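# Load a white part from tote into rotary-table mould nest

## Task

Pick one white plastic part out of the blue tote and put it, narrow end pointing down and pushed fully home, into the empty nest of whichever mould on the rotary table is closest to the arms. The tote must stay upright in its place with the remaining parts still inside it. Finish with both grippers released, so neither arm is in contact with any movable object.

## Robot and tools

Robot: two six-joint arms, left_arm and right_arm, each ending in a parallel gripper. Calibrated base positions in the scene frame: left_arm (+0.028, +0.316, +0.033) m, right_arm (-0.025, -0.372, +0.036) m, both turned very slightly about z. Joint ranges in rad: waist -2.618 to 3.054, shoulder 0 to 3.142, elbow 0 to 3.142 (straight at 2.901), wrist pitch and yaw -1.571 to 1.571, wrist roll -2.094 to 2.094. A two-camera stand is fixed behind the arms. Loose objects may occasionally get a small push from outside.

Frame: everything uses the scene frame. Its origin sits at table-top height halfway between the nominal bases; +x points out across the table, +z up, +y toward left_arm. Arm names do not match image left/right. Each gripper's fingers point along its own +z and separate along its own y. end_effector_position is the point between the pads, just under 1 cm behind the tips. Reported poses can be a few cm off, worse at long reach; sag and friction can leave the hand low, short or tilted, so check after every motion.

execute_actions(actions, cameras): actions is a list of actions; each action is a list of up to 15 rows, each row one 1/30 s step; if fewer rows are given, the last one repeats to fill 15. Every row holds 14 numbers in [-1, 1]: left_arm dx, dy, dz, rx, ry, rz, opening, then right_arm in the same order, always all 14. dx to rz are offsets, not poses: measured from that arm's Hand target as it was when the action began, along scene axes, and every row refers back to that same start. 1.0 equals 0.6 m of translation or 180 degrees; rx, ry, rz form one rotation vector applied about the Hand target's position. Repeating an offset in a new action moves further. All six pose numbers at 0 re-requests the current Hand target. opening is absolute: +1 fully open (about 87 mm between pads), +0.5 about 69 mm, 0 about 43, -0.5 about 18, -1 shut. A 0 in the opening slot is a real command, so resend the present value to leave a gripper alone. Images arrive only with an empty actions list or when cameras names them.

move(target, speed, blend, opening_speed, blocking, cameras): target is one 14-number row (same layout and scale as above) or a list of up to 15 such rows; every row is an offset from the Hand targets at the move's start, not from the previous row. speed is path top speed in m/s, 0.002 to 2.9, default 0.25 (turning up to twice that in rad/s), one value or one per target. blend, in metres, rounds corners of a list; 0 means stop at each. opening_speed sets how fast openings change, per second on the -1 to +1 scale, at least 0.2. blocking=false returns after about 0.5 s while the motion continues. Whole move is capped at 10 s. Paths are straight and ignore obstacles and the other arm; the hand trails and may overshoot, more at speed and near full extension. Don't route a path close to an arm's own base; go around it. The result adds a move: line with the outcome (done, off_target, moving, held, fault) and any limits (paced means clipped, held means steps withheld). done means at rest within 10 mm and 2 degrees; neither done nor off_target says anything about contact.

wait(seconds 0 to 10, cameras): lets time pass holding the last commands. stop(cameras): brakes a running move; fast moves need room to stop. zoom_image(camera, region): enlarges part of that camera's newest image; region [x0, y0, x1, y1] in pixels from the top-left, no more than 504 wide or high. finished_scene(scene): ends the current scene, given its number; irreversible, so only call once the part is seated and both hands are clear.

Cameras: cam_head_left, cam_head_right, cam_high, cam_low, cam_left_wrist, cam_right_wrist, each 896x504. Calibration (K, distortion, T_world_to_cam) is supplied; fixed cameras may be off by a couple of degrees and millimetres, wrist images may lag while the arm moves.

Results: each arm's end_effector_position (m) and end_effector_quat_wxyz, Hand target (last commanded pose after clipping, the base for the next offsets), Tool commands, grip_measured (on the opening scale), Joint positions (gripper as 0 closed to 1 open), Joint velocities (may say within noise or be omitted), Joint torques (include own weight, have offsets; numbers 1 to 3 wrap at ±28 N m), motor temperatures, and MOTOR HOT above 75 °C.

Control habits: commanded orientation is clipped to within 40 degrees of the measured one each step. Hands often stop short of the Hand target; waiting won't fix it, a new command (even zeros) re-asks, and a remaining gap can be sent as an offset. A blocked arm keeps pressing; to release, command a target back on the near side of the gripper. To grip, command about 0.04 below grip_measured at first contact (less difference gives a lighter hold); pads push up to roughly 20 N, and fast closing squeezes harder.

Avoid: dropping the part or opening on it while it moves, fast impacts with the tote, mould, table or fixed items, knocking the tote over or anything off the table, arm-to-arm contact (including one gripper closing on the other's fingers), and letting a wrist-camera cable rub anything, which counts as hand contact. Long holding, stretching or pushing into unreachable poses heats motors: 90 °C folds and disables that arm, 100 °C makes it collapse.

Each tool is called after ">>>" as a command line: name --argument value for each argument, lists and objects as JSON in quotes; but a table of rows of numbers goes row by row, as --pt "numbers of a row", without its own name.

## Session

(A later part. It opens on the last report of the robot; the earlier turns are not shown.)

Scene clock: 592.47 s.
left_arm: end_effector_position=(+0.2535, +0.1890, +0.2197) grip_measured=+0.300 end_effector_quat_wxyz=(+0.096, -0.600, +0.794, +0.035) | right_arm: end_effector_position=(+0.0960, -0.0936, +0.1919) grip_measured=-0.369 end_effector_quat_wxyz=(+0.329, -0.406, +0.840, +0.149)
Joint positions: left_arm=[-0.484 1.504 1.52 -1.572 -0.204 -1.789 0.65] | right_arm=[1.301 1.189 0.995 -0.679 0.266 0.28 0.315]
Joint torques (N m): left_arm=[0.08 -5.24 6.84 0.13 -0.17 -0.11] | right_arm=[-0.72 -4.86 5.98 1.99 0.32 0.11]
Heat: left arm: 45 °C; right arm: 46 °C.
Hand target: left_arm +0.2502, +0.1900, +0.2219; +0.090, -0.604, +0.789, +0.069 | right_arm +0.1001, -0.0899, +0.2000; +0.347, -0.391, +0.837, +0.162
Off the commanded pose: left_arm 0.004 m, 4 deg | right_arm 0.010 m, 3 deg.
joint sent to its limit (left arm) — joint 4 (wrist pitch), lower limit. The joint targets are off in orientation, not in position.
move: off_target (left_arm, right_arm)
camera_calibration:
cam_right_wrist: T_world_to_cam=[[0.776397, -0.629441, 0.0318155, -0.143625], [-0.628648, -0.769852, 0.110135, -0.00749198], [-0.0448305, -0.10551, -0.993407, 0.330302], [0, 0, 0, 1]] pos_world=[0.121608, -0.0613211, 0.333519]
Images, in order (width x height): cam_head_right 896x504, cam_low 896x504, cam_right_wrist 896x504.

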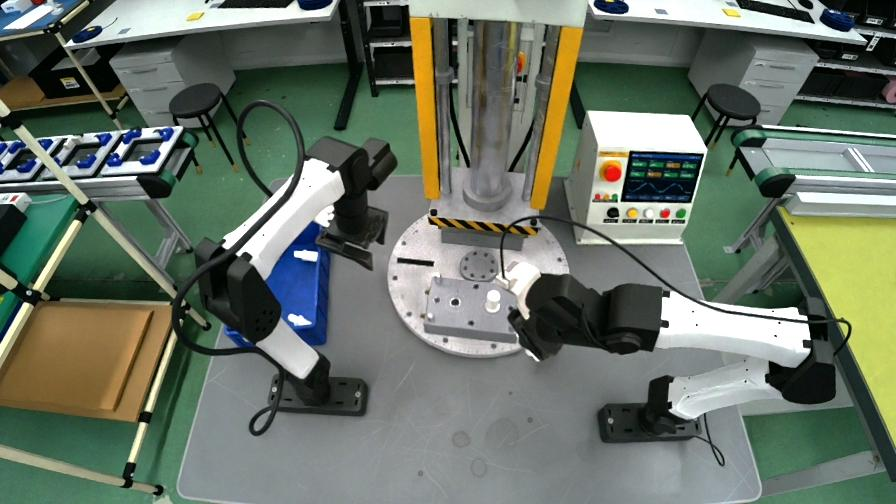

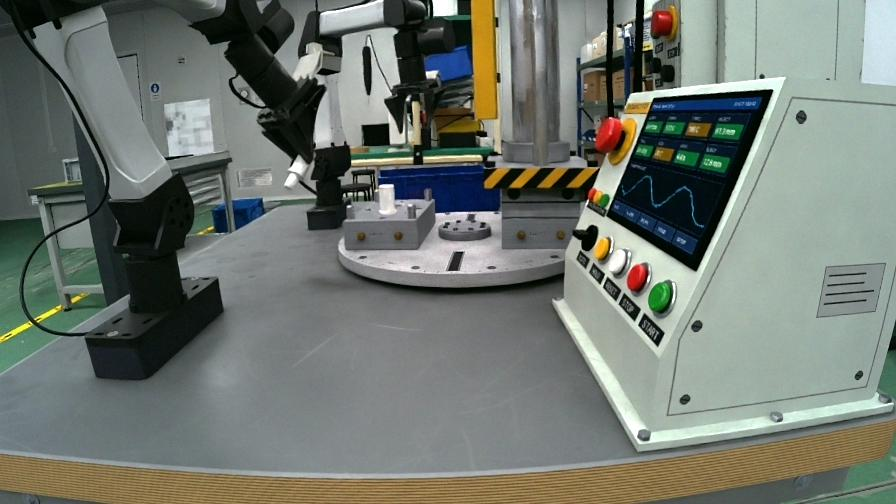

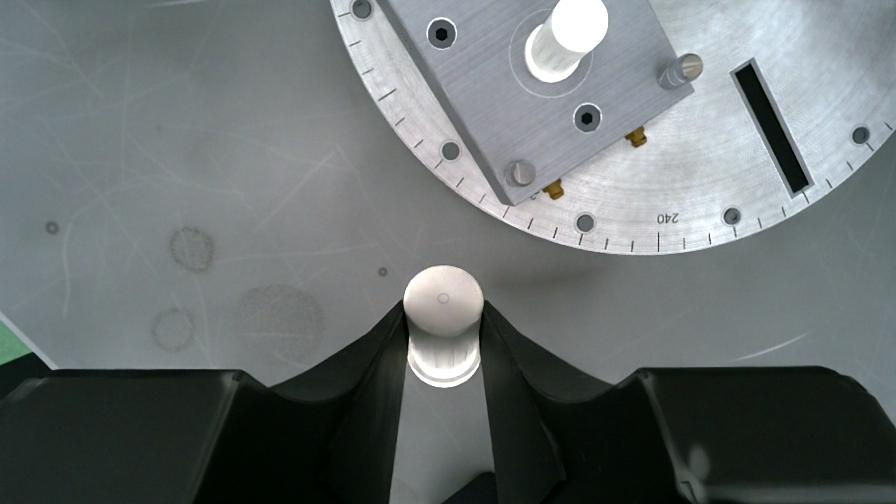

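>>> move --target '[0, 0, 0, 0, 0, 0, 0.3, 0.0265, 0.1532, -0.0167, 0.1192, -0.1702, -0.1608, -0.6]' --speed 0.12 --cameras '["cam_right_wrist", "cam_low", "cam_left_wrist"]'

Scene clock: 628.80 s.
left_arm: end_effector_position=(+0.2535, +0.1890, +0.2197) grip_measured=+0.300 end_effector_quat_wxyz=(+0.096, -0.600, +0.794, +0.035) | right_arm: end_effector_position=(+0.1168, +0.0008, +0.1906) grip_measured=-0.369 end_effector_quat_wxyz=(+0.641, -0.135, +0.747, +0.113)
Joint positions: left_arm=[-0.484 1.504 1.52 -1.572 -0.204 -1.789 0.65] | right_arm=[1.643 1.603 0.858 0.273 1.231 0.443 0.315]
Joint torques (N m): left_arm=[0.05 -5.2 6.84 0.13 -0.17 -0.11] | right_arm=[0.17 -4.68 5.29 1.93 0.45 -0.07]
Heat: left arm: 45 °C; right arm: 43 °C.
Hand target: left_arm +0.2502, +0.1900, +0.2219; +0.090, -0.604, +0.789, +0.069 | right_arm +0.1159, +0.0020, +0.1898; +0.646, -0.132, +0.743, +0.114
Off the commanded pose: left_arm 0.004 m, 4 deg | right_arm 0.002 m, 1 deg.
joint sent to its limit (left arm) — joint 4 (wrist pitch), lower limit. The joint targets are off in orientation, not in position.
move: off_target (left_arm)
camera_calibration:
cam_left_wrist: T_world_to_cam=[[0.959501, -0.273324, 0.0681996, -0.209882], [-0.253675, -0.733054, 0.631095, 0.0859094], [-0.1225, -0.622837, -0.772702, 0.457071], [0, 0, 0, 1]] pos_world=[0.279166, 0.290291, 0.313277]
cam_right_wrist: T_world_to_cam=[[0.335264, -0.942031, 0.0132658, -0.0448837], [-0.790575, -0.288964, -0.539899, 0.220844], [0.512435, 0.170521, -0.841625, 0.245706], [0, 0, 0, 1]] pos_world=[0.0637336, -0.0203637, 0.326621]
Images, in order (width x height): cam_low 896x504, cam_left_wrist 896x504, cam_right_wrist 896x504.

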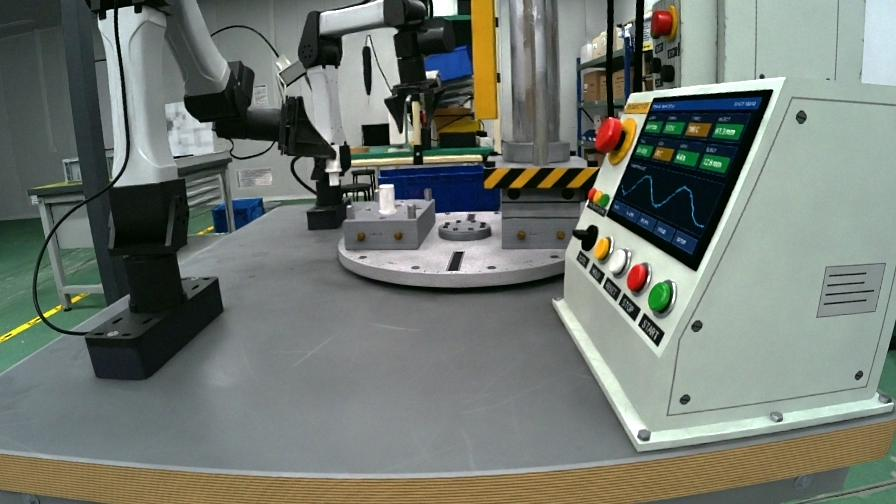

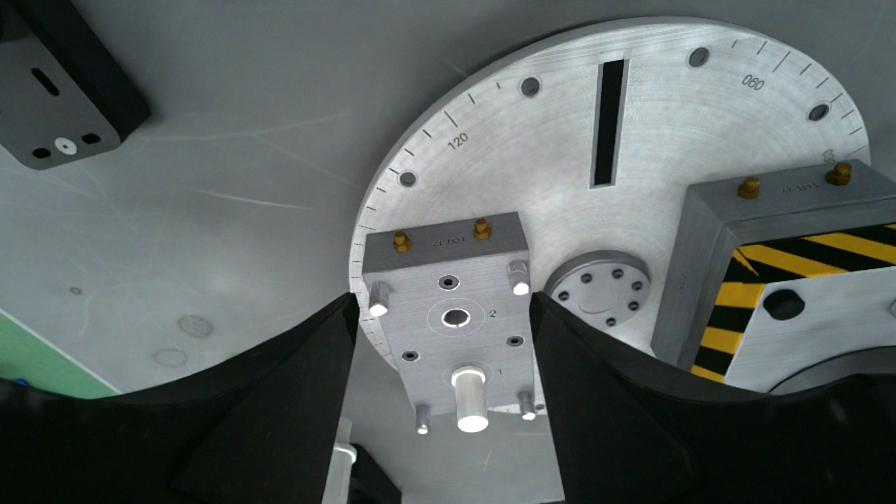

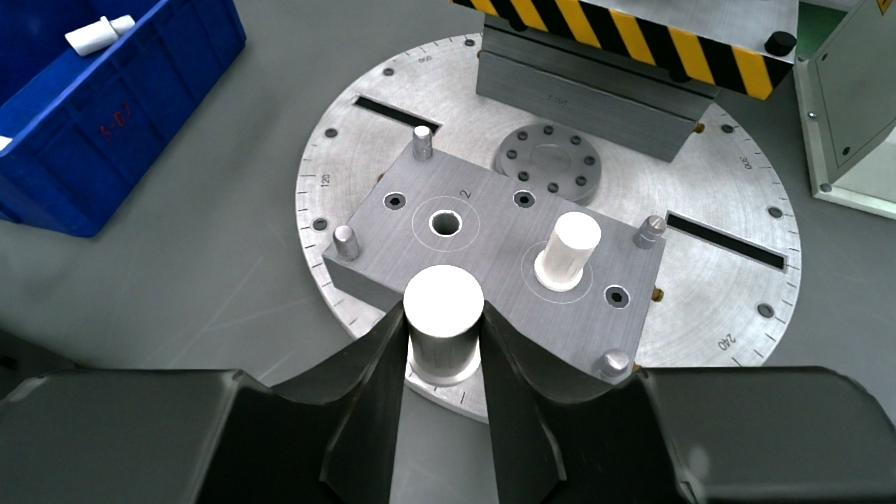

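>>> move --target '[0, 0, 0, 0, 0, 0, 0.3, 0.1685, 0.0608, 0, 0, 0, 0, -0.6]' --speed 0.1 --cameras '["cam_right_wrist", "cam_low", "cam_left_wrist", "cam_head_left"]'

Scene clock: 659.97 s.
left_arm: end_effector_position=(+0.2535, +0.1890, +0.2197) grip_measured=+0.300 end_effector_quat_wxyz=(+0.096, -0.600, +0.794, +0.035) | right_arm: end_effector_position=(+0.2140, +0.0273, +0.1791) grip_measured=-0.369 end_effector_quat_wxyz=(+0.639, -0.141, +0.750, +0.097)
Joint positions: left_arm=[-0.484 1.504 1.52 -1.572 -0.204 -1.789 0.65] | right_arm=[1.364 1.773 0.956 0.515 0.982 0.217 0.315]
Joint torques (N m): left_arm=[0.09 -5.26 6.87 0.14 -0.18 -0.11] | right_arm=[-0.5 -6 8.66 2.16 0.15 -0.06]
Heat: left arm: 45 °C; right arm: 42 °C.
Hand target: left_arm +0.2502, +0.1900, +0.2219; +0.090, -0.604, +0.789, +0.069 | right_arm +0.2170, +0.0384, +0.1899; +0.646, -0.131, +0.743, +0.114
Off the commanded pose: left_arm 0.004 m, 4 deg | right_arm 0.016 m, 3 deg.
joint sent to its limit (left arm) — joint 4 (wrist pitch), lower limit. The joint targets are off in orientation, not in position.
move: off_target (left_arm, right_arm)
camera_calibration:
cam_left_wrist: T_world_to_cam=[[0.959501, -0.273324, 0.0681996, -0.209882], [-0.253675, -0.733054, 0.631095, 0.0859094], [-0.1225, -0.622837, -0.772702, 0.457071], [0, 0, 0, 1]] pos_world=[0.279166, 0.290291, 0.313277]
cam_right_wrist: T_world_to_cam=[[0.323372, -0.945205, 0.044928, -0.0554144], [-0.795402, -0.297228, -0.528196, 0.298326], [0.512607, 0.135068, -0.847933, 0.18375], [0, 0, 0, 1]] pos_world=[0.161017, 0.0114742, 0.315872]
Images, in order (width x height): cam_head_left 896x504, cam_low 896x504, cam_left_wrist 896x504, cam_right_wrist 896x504.

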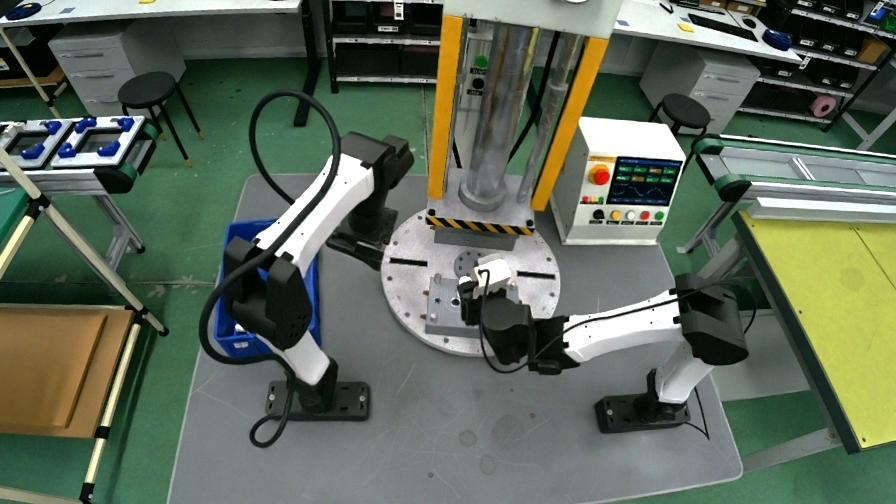

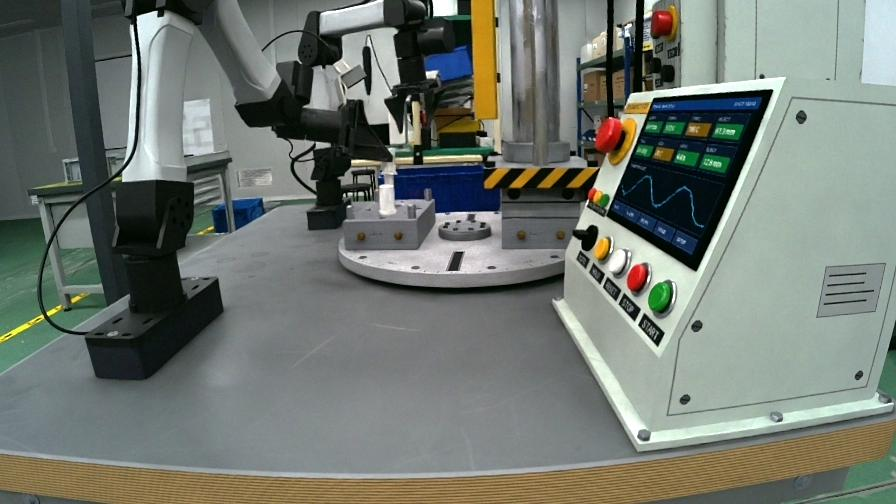

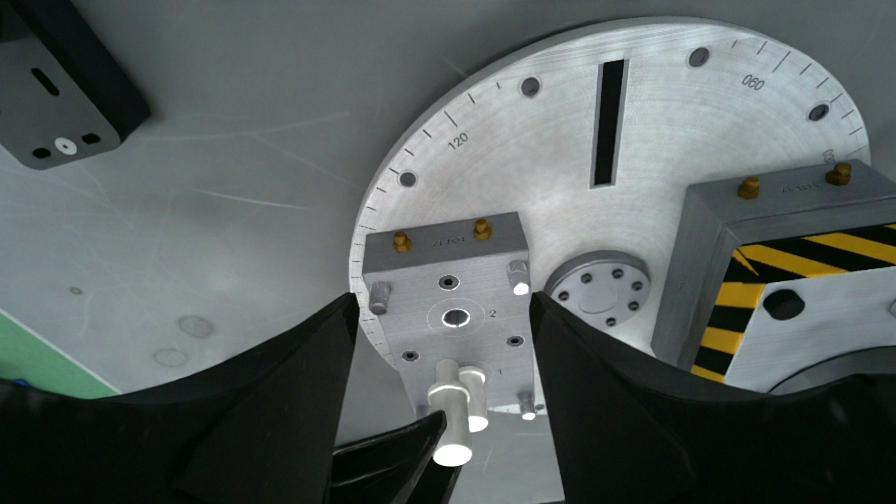

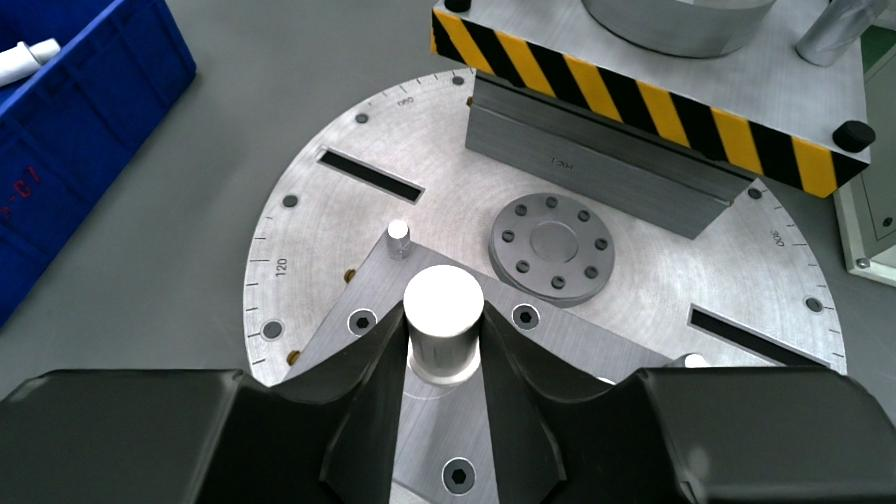

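>>> move --target '[0, 0, 0, 0, 0, 0, 0.3, 0.0133, 0.0202, 0, 0, 0, 0, -0.6]' --speed 0.06 --cameras '["cam_right_wrist", "cam_left_wrist"]'

Scene clock: 685.20 s.
left_arm: end_effector_position=(+0.2535, +0.1890, +0.2197) grip_measured=+0.300 end_effector_quat_wxyz=(+0.096, -0.600, +0.794, +0.035) | right_arm: end_effector_position=(+0.2206, +0.0411, +0.1801) grip_measured=-0.369 end_effector_quat_wxyz=(+0.640, -0.140, +0.749, +0.100)
Joint positions: left_arm=[-0.484 1.504 1.52 -1.572 -0.204 -1.789 0.65] | right_arm=[1.354 1.82 1.015 0.516 0.97 0.211 0.315]
Joint torques (N m): left_arm=[0.08 -5.26 6.86 0.13 -0.18 -0.11] | right_arm=[-0.81 -6.19 8.72 2.1 0.13 -0.09]
Heat: left arm: 45 °C; right arm: 43 °C.
Hand target: left_arm +0.2502, +0.1900, +0.2219; +0.090, -0.604, +0.789, +0.069 | right_arm +0.2249, +0.0506, +0.1898; +0.646, -0.132, +0.743, +0.114
Off the commanded pose: left_arm 0.004 m, 4 deg | right_arm 0.014 m, 2 deg.
joint sent to its limit (left arm) — joint 4 (wrist pitch), lower limit. The joint targets are off in orientation, not in position.
move: off_target (left_arm, right_arm)
camera_calibration:
cam_left_wrist: T_world_to_cam=[[0.959501, -0.273324, 0.0681996, -0.209882], [-0.253675, -0.733054, 0.631095, 0.0859094], [-0.1225, -0.622837, -0.772702, 0.457071], [0, 0, 0, 1]] pos_world=[0.279166, 0.290291, 0.313277]
cam_right_wrist: T_world_to_cam=[[0.326587, -0.944383, 0.0385044, -0.0441747], [-0.793884, -0.296194, -0.531054, 0.308285], [0.512923, 0.142867, -0.846463, 0.178679], [0, 0, 0, 1]] pos_world=[0.167521, 0.0240669, 0.316662]
Images, in order (width x height): cam_left_wrist 896x504, cam_right_wrist 896x504.

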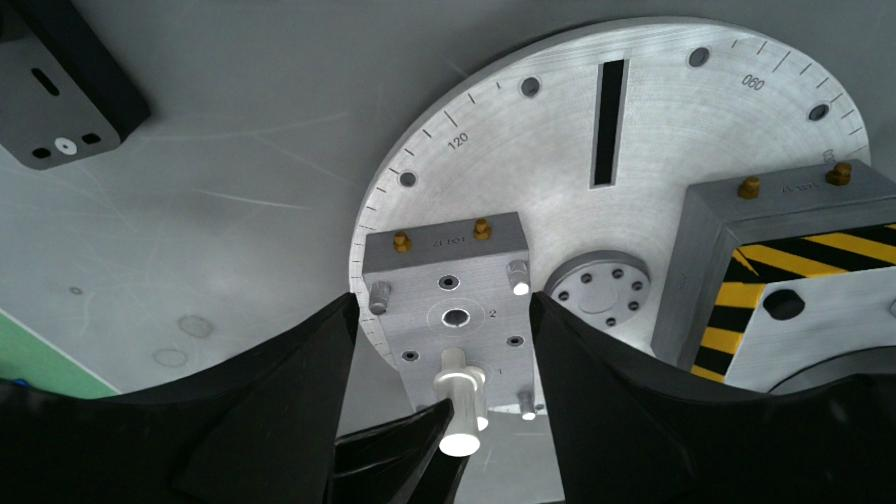

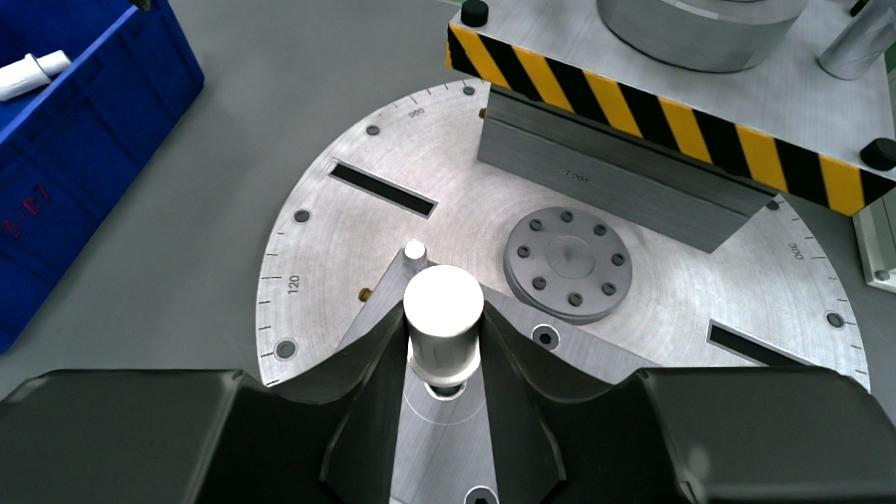

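>>> move --target '[0, 0, 0, 0, 0, 0, 0.3, 0.0, -0.0027, -0.0413, 0.0108, -0.0036, 0.002, -0.6]' --speed 0.05 --cameras '["cam_right_wrist", "cam_left_wrist", "cam_low"]'

Scene clock: 698.97 s.
left_arm: end_effector_position=(+0.2535, +0.1890, +0.2197) grip_measured=+0.300 end_effector_quat_wxyz=(+0.096, -0.600, +0.794, +0.035) | right_arm: end_effector_position=(+0.2215, +0.0479, +0.1660) grip_measured=-0.369 end_effector_quat_wxyz=(+0.649, -0.126, +0.740, +0.124)
Joint positions: left_arm=[-0.484 1.504 1.52 -1.572 -0.204 -1.789 0.65] | right_arm=[1.354 1.878 0.973 0.681 0.961 0.204 0.315]
Joint torques (N m): left_arm=[0.1 -5.24 6.84 0.13 -0.18 -0.11] | right_arm=[-1.05 -6.57 5.16 2.21 0.07 -0.11]
Motor temperatures (°C): left_arm=[28 34 45 28 27 29 28] | right_arm=[29 42 42 41 27 28 32]
Heat: left arm: 45 °C; right arm: 42 °C.
Hand target: left_arm +0.2502, +0.1900, +0.2219; +0.090, -0.604, +0.789, +0.069 | right_arm +0.2249, +0.0490, +0.1650; +0.652, -0.124, +0.737, +0.128
Off the commanded pose: left_arm 0.004 m, 4 deg | right_arm 0.004 m, 1 deg.
joint sent to its limit (left arm) — joint 4 (wrist pitch), lower limit. The joint targets are off in orientation, not in position.
move: off_target (left_arm)
camera_calibration:
cam_left_wrist: T_world_to_cam=[[0.959501, -0.273324, 0.0681996, -0.209882], [-0.253675, -0.733054, 0.631095, 0.0859094], [-0.1225, -0.622837, -0.772702, 0.457071], [0, 0, 0, 1]] pos_world=[0.279166, 0.290291, 0.313277]
cam_right_wrist: T_world_to_cam=[[0.334688, -0.942268, -0.010713, -0.0313163], [-0.782539, -0.271583, -0.560246, 0.304757], [0.524992, 0.195891, -0.828257, 0.157057], [0, 0, 0, 1]] pos_world=[0.166512, 0.0224926, 0.300486]
Images, in order (width x height): cam_low 896x504, cam_left_wrist 896x504, cam_right_wrist 896x504.

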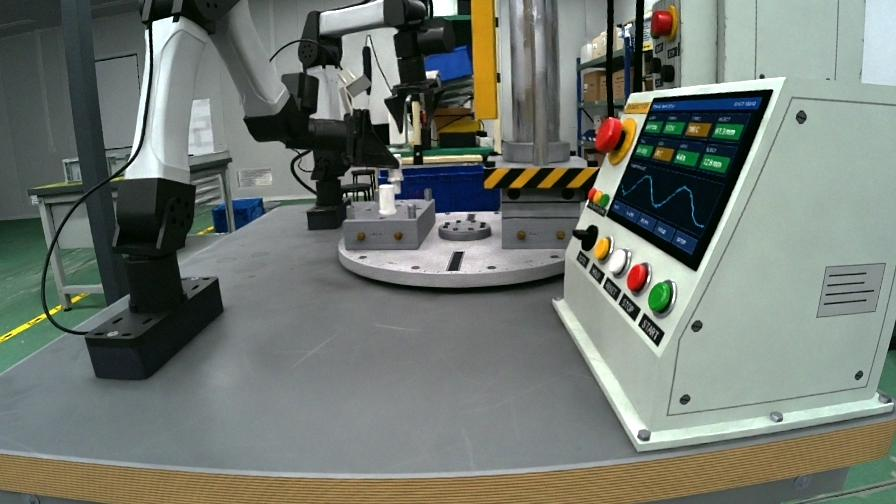

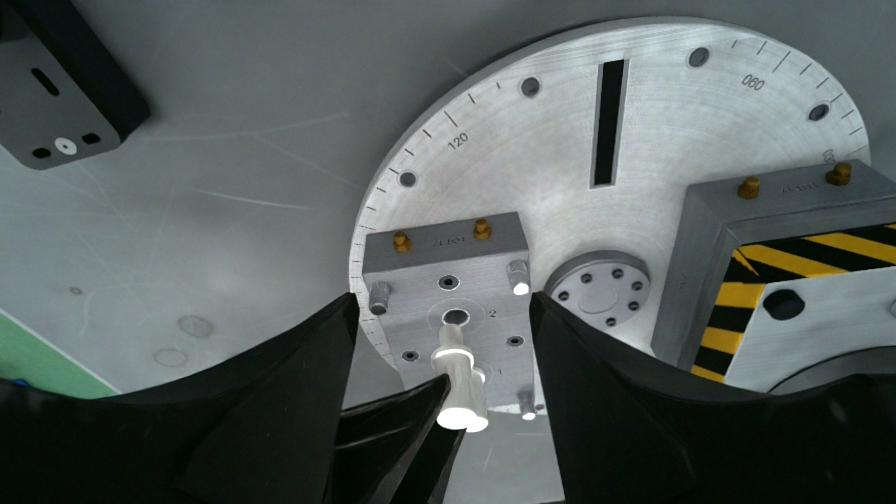

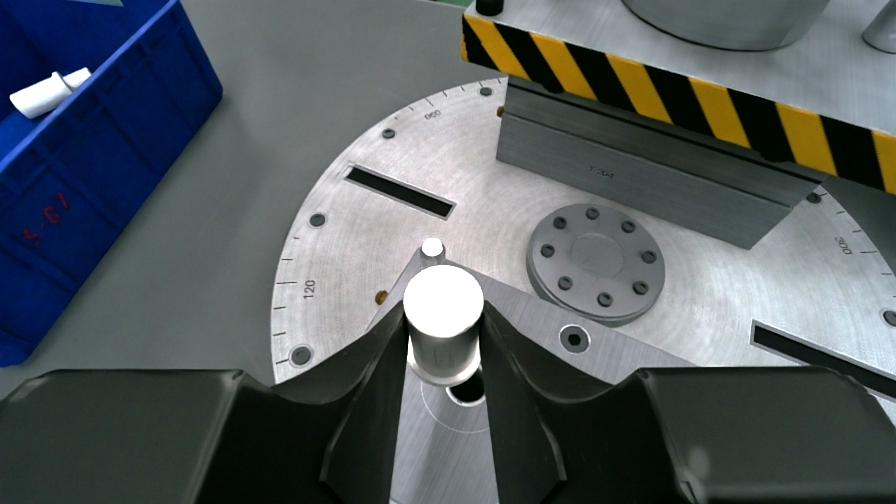

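>>> move --target '[0, 0, 0, 0, 0, 0, 0.3, 0.006, -0.0133, 0.0, 0, 0, 0, -0.6]' --speed 0.05 --cameras '["cam_right_wrist", "cam_left_wrist"]'

Scene clock: 716.73 s.
left_arm: end_effector_position=(+0.2535, +0.1890, +0.2197) grip_measured=+0.300 end_effector_quat_wxyz=(+0.096, -0.600, +0.794, +0.035) | right_arm: end_effector_position=(+0.2266, +0.0396, +0.1571) grip_measured=-0.369 end_effector_quat_wxyz=(+0.646, -0.131, +0.743, +0.116)
Joint positions: left_arm=[-0.484 1.504 1.52 -1.572 -0.204 -1.789 0.65] | right_arm=[1.336 1.878 0.943 0.696 0.947 0.198 0.315]
Joint torques (N m): left_arm=[0.06 -5.26 6.84 0.13 -0.18 -0.11] | right_arm=[-0.81 -7.95 5.04 2.22 0.09 -0.08]
Heat: left arm: 45 °C; right arm: 44 °C.
Hand target: left_arm +0.2502, +0.1900, +0.2219; +0.090, -0.604, +0.789, +0.069 | right_arm +0.2286, +0.0410, +0.1651; +0.652, -0.124, +0.737, +0.128
Off the commanded pose: left_arm 0.004 m, 4 deg | right_arm 0.008 m, 2 deg.
joint sent to its limit (left arm) — joint 4 (wrist pitch), lower limit. The joint targets are off in orientation, not in position.
move: off_target (left_arm)
camera_calibration:
cam_left_wrist: T_world_to_cam=[[0.959501, -0.273324, 0.0681996, -0.209882], [-0.253675, -0.733054, 0.631095, 0.0859094], [-0.1225, -0.622837, -0.772702, 0.457071], [0, 0, 0, 1]] pos_world=[0.279166, 0.290291, 0.313277]
cam_right_wrist: T_world_to_cam=[[0.331363, -0.943487, 0.0055548, -0.0426956], [-0.786308, -0.279404, -0.551047, 0.301138], [0.521458, 0.178229, -0.834456, 0.151157], [0, 0, 0, 1]] pos_world=[0.172113, 0.016916, 0.292312]
Images, in order (width x height): cam_left_wrist 896x504, cam_right_wrist 896x504.

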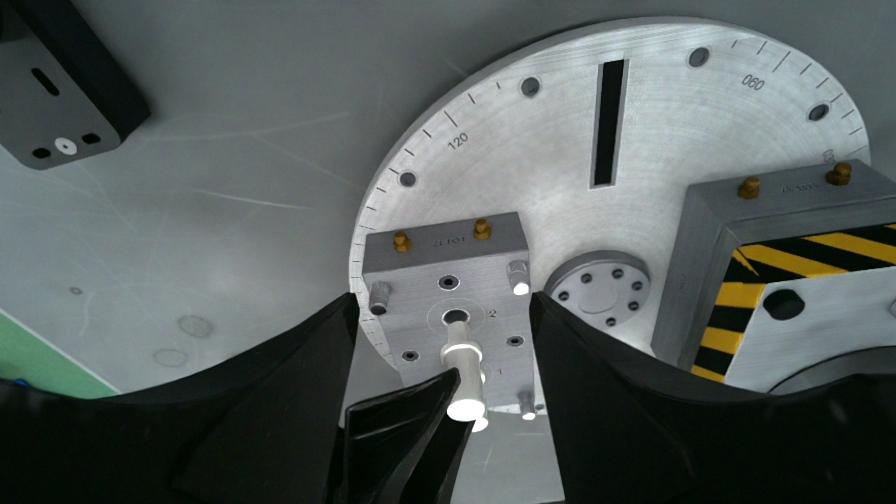

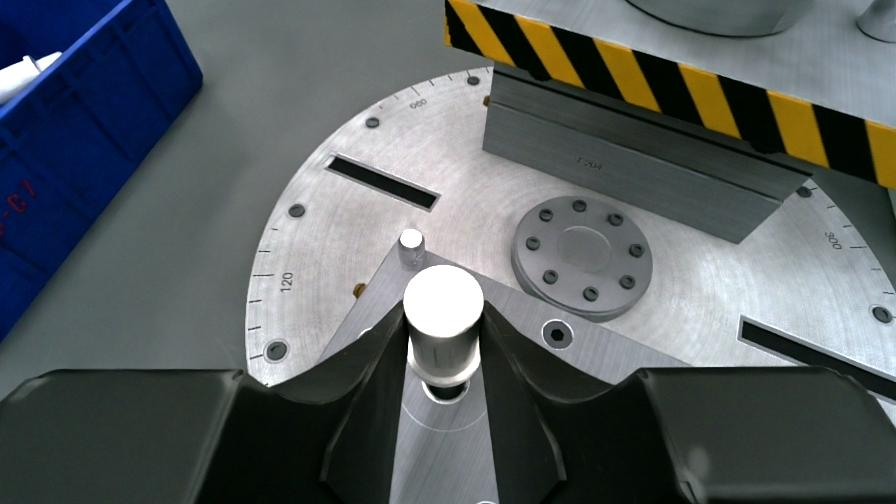

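>>> zoom_image --camera "cam_left_wrist" --region '[426, 292, 486, 352]'

>>> zoom_image --camera "cam_right_wrist" --region '[390, 330, 500, 440]'

Scaled by 8.400 from the camera's 896x504 image, which has a finer 1280x720 frame.

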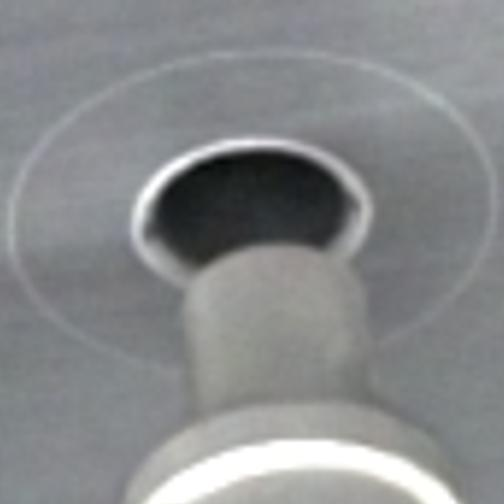

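Scaled by 4.582 from the camera's 896x504 image, which has a finer 1280x720 frame.

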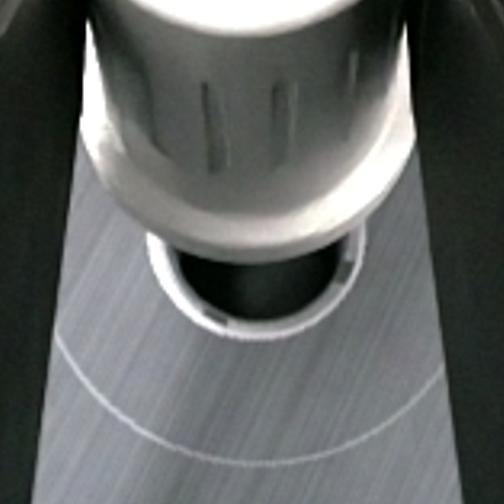

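>>> move --pt "0 0 0 0 0 0 0.3 0 0 0.02 -0.0115 0.0064 -0.0025 -0.6" --pt "0 0 0 0 0 0 0.3 -0.0328 0.0165 0.05 -0.0115 0.0064 -0.0025 -0.6" --pt "0 0 0 0 0 0 0.3 -0.0048 -0.0017 0.05 -0.0115 0.0064 -0.0025 -0.6" --pt "0 0 0 0 0 0 0.3 -0.0048 -0.0017 -0.0218 -0.0115 0.0064 -0.0025 -0.6" --speed 0.05 --cameras '["cam_right_wrist", "cam_left_wrist", "cam_low"]'

Scene clock: 773.93 s.
left_arm: end_effector_position=(+0.2535, +0.1890, +0.2197) grip_measured=+0.300 end_effector_quat_wxyz=(+0.096, -0.600, +0.794, +0.035) | right_arm: end_effector_position=(+0.2244, +0.0376, +0.1530) grip_measured=-0.369 end_effector_quat_wxyz=(+0.640, -0.132, +0.749, +0.107)
Joint positions: left_arm=[-0.484 1.504 1.52 -1.572 -0.204 -1.789 0.65] | right_arm=[1.341 1.876 0.95 0.648 0.958 0.221 0.315]
Joint torques (N m): left_arm=[0.08 -5.23 6.87 0.13 -0.18 -0.11] | right_arm=[-0.58 -6.39 5.14 2.16 0.11 -0.08]
Motor temperatures (°C): left_arm=[28 34 45 28 27 29 28] | right_arm=[29 48 39 42 27 28 33]
Heat: left arm: 45 °C; right arm: 48 °C.
Hand target: left_arm +0.2502, +0.1900, +0.2219; +0.090, -0.604, +0.789, +0.069 | right_arm +0.2256, +0.0400, +0.1520; +0.643, -0.131, +0.746, +0.113
Off the commanded pose: left_arm 0.004 m, 4 deg | right_arm 0.003 m, 1 deg.
joint sent to its limit (left arm) — joint 4 (wrist pitch), lower limit. The joint targets are off in orientation, not in position.
move: off_target (left_arm)
camera_calibration:
cam_left_wrist: T_world_to_cam=[[0.959501, -0.273324, 0.0681996, -0.209882], [-0.253675, -0.733054, 0.631095, 0.0859094], [-0.1225, -0.622837, -0.772702, 0.457071], [0, 0, 0, 1]] pos_world=[0.279166, 0.290291, 0.313277]
cam_right_wrist: T_world_to_cam=[[0.322959, -0.94625, 0.0175478, -0.043661], [-0.796778, -0.281855, -0.534511, 0.296497], [0.510727, 0.158643, -0.844979, 0.153944], [0, 0, 0, 1]] pos_world=[0.17172, 0.0178329, 0.289327]
Images, in order (width x height): cam_low 896x504, cam_left_wrist 896x504, cam_right_wrist 896x504.

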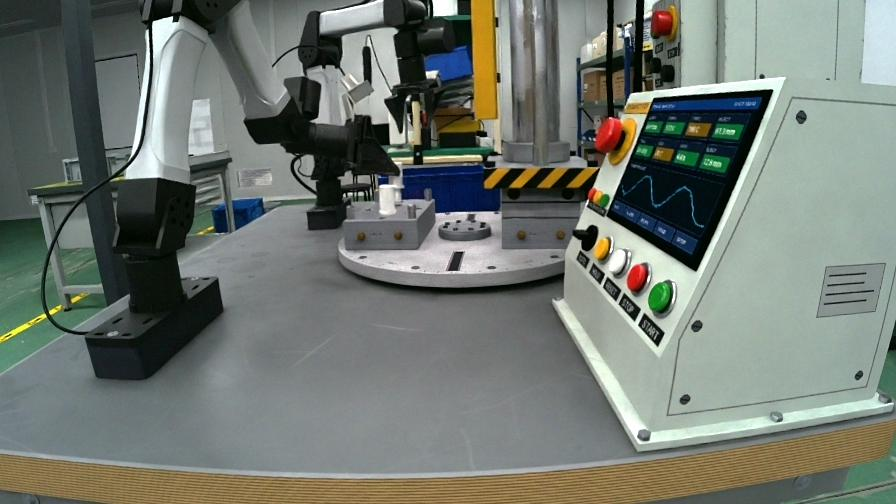

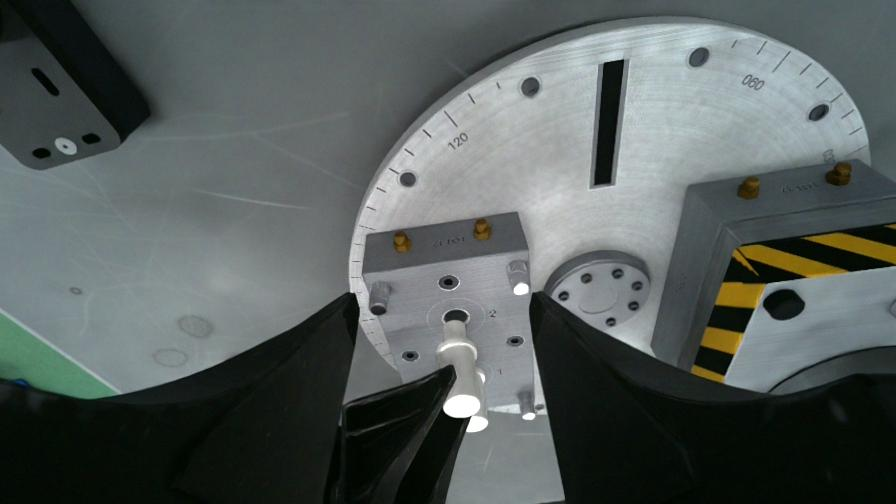

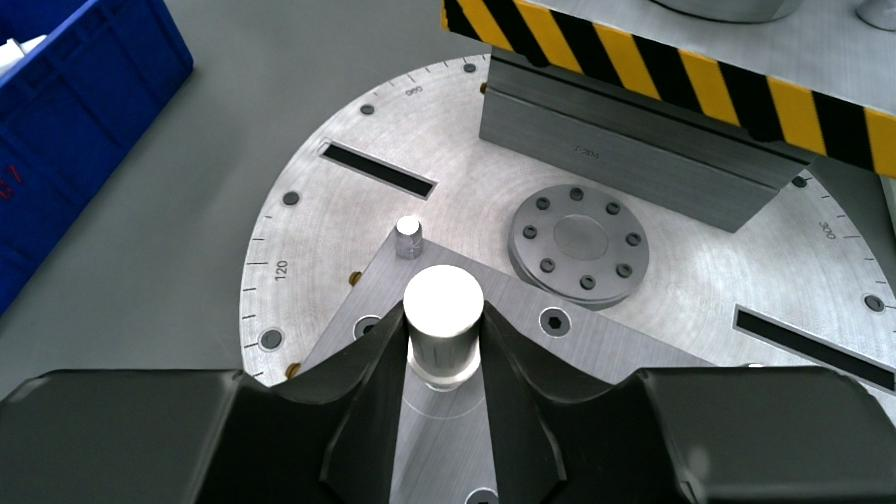

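>>> zoom_image --camera "cam_left_wrist" --region '[432, 294, 482, 344]'

>>> zoom_image --camera "cam_right_wrist" --region '[390, 330, 500, 440]'

>>> zoom_image --camera "cam_low" --region '[340, 150, 450, 250]'

Scaled by 10.080 from the camera's 896x504 image, which has a finer 1280x720 frame.

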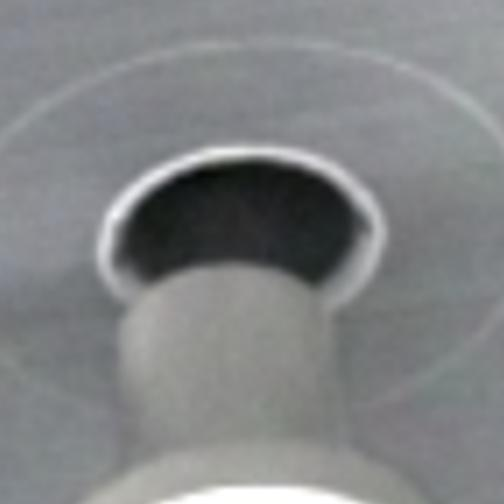

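Scaled by 4.582 from the camera's 896x504 image, which has a finer 1280x720 frame.

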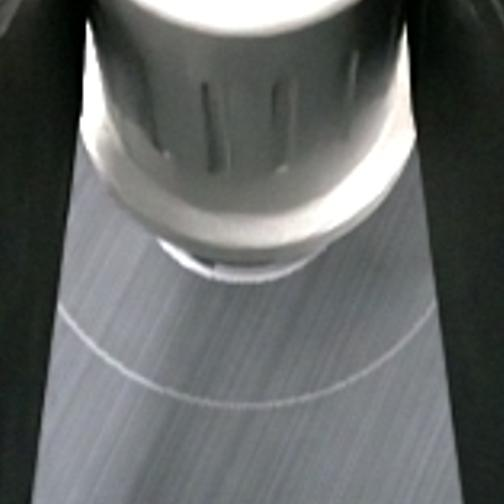

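Scaled by 4.582 from the camera's 896x504 image, which has a finer 1280x720 frame.

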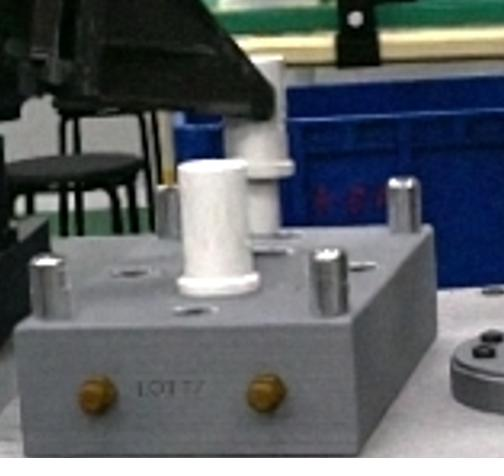

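>>> move --pt "0 0 0 0 0 0 0.3 0 0 0.0417 0 0 0 -0.6" --pt "0 0 0 0 0 0 0.3 -0.0255 0.0203 0.0717 0 0 0 -0.6" --pt "0 0 0 0 0 0 0.3 0.0025 0.0022 0.0717 0 0 0 -0.6" --pt "0 0 0 0 0 0 0.3 0.0025 0.0022 -0.0033 0 0 0 -0.6" --speed 0.05 --cameras '["cam_right_wrist", "cam_left_wrist", "cam_low"]'

>>> zoom_image --camera "cam_left_wrist" --region '[432, 294, 482, 344]'

>>> zoom_image --camera "cam_right_wrist" --region '[390, 330, 500, 440]'

Scene clock: 823.37 s.
left_arm: end_effector_position=(+0.2535, +0.1890, +0.2197) grip_measured=+0.300 end_effector_quat_wxyz=(+0.096, -0.600, +0.794, +0.035) | right_arm: end_effector_position=(+0.2259, +0.0389, +0.1511) grip_measured=-0.369 end_effector_quat_wxyz=(+0.640, -0.132, +0.749, +0.107)
Joint positions: left_arm=[-0.484 1.504 1.52 -1.572 -0.204 -1.789 0.65] | right_arm=[1.338 1.886 0.955 0.655 0.955 0.219 0.315]
Joint torques (N m): left_arm=[0.08 -5.26 6.87 0.13 -0.17 -0.1] | right_arm=[-0.5 -6.46 4.96 2.21 0.08 -0.1]
Heat: left arm: 44 °C; right arm: 45 °C.
Hand target: left_arm +0.2502, +0.1900, +0.2219; +0.090, -0.604, +0.789, +0.069 | right_arm +0.2271, +0.0413, +0.1500; +0.643, -0.131, +0.746, +0.113
Off the commanded pose: left_arm 0.004 m, 4 deg | right_arm 0.003 m, 1 deg.
joint sent to its limit (left arm) — joint 4 (wrist pitch), lower limit. The joint targets are off in orientation, not in position.
move: off_target (left_arm)
camera_calibration:
cam_left_wrist: T_world_to_cam=[[0.959501, -0.273324, 0.0681996, -0.209882], [-0.253675, -0.733054, 0.631095, 0.0859094], [-0.1225, -0.622837, -0.772702, 0.457071], [0, 0, 0, 1]] pos_world=[0.279166, 0.290291, 0.313277]
cam_right_wrist: T_world_to_cam=[[0.323136, -0.946188, 0.0176648, -0.0428545], [-0.796706, -0.282065, -0.534508, 0.297116], [0.510728, 0.158645, -0.844978, 0.151435], [0, 0, 0, 1]] pos_world=[0.17322, 0.0192332, 0.287527]
Images, in order (width x height): cam_low 896x504, cam_left_wrist 896x504, cam_right_wrist 896x504.

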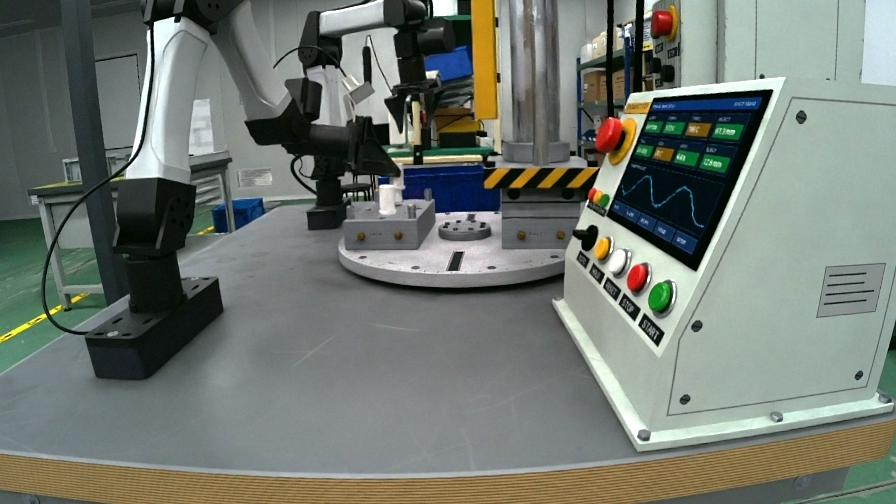

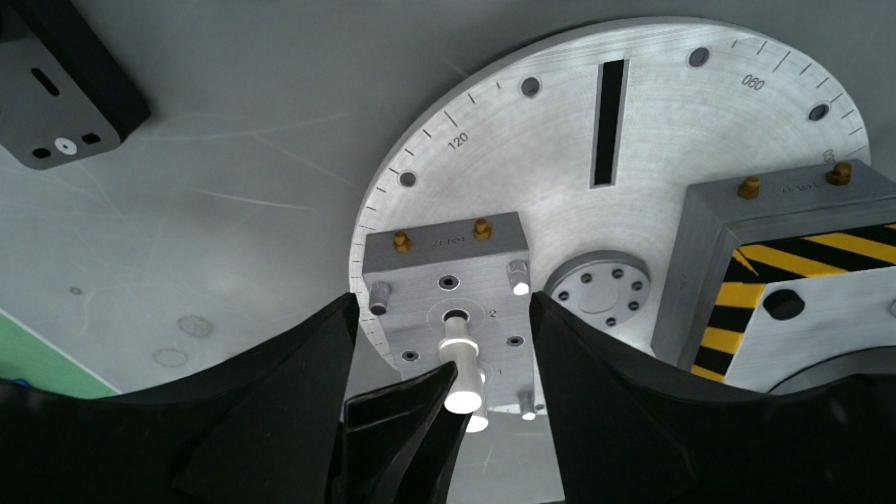

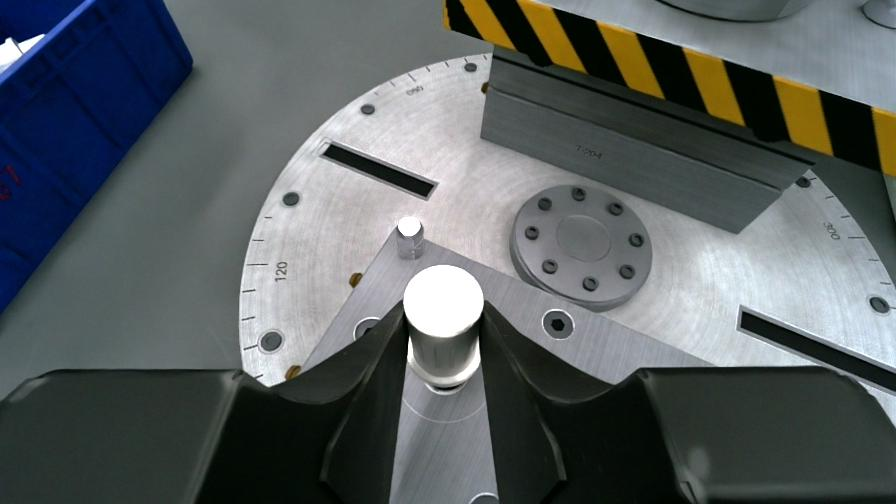

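Scaled by 10.080 from the camera's 896x504 image, which has a finer 1280x720 frame.

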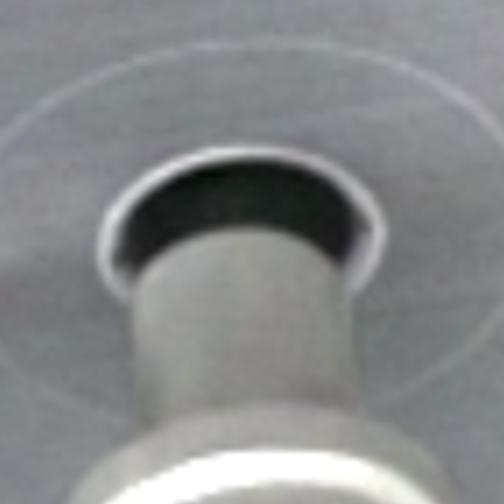

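Scaled by 4.582 from the camera's 896x504 image, which has a finer 1280x720 frame.

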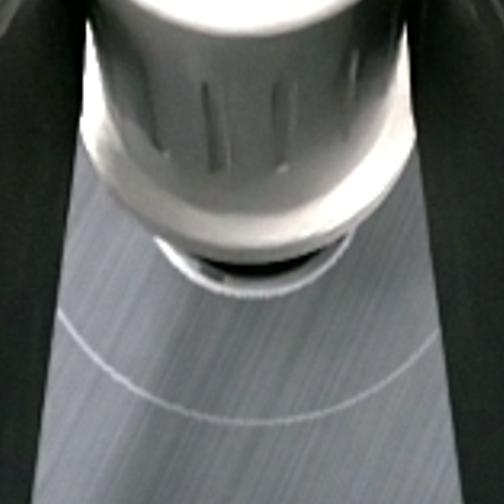

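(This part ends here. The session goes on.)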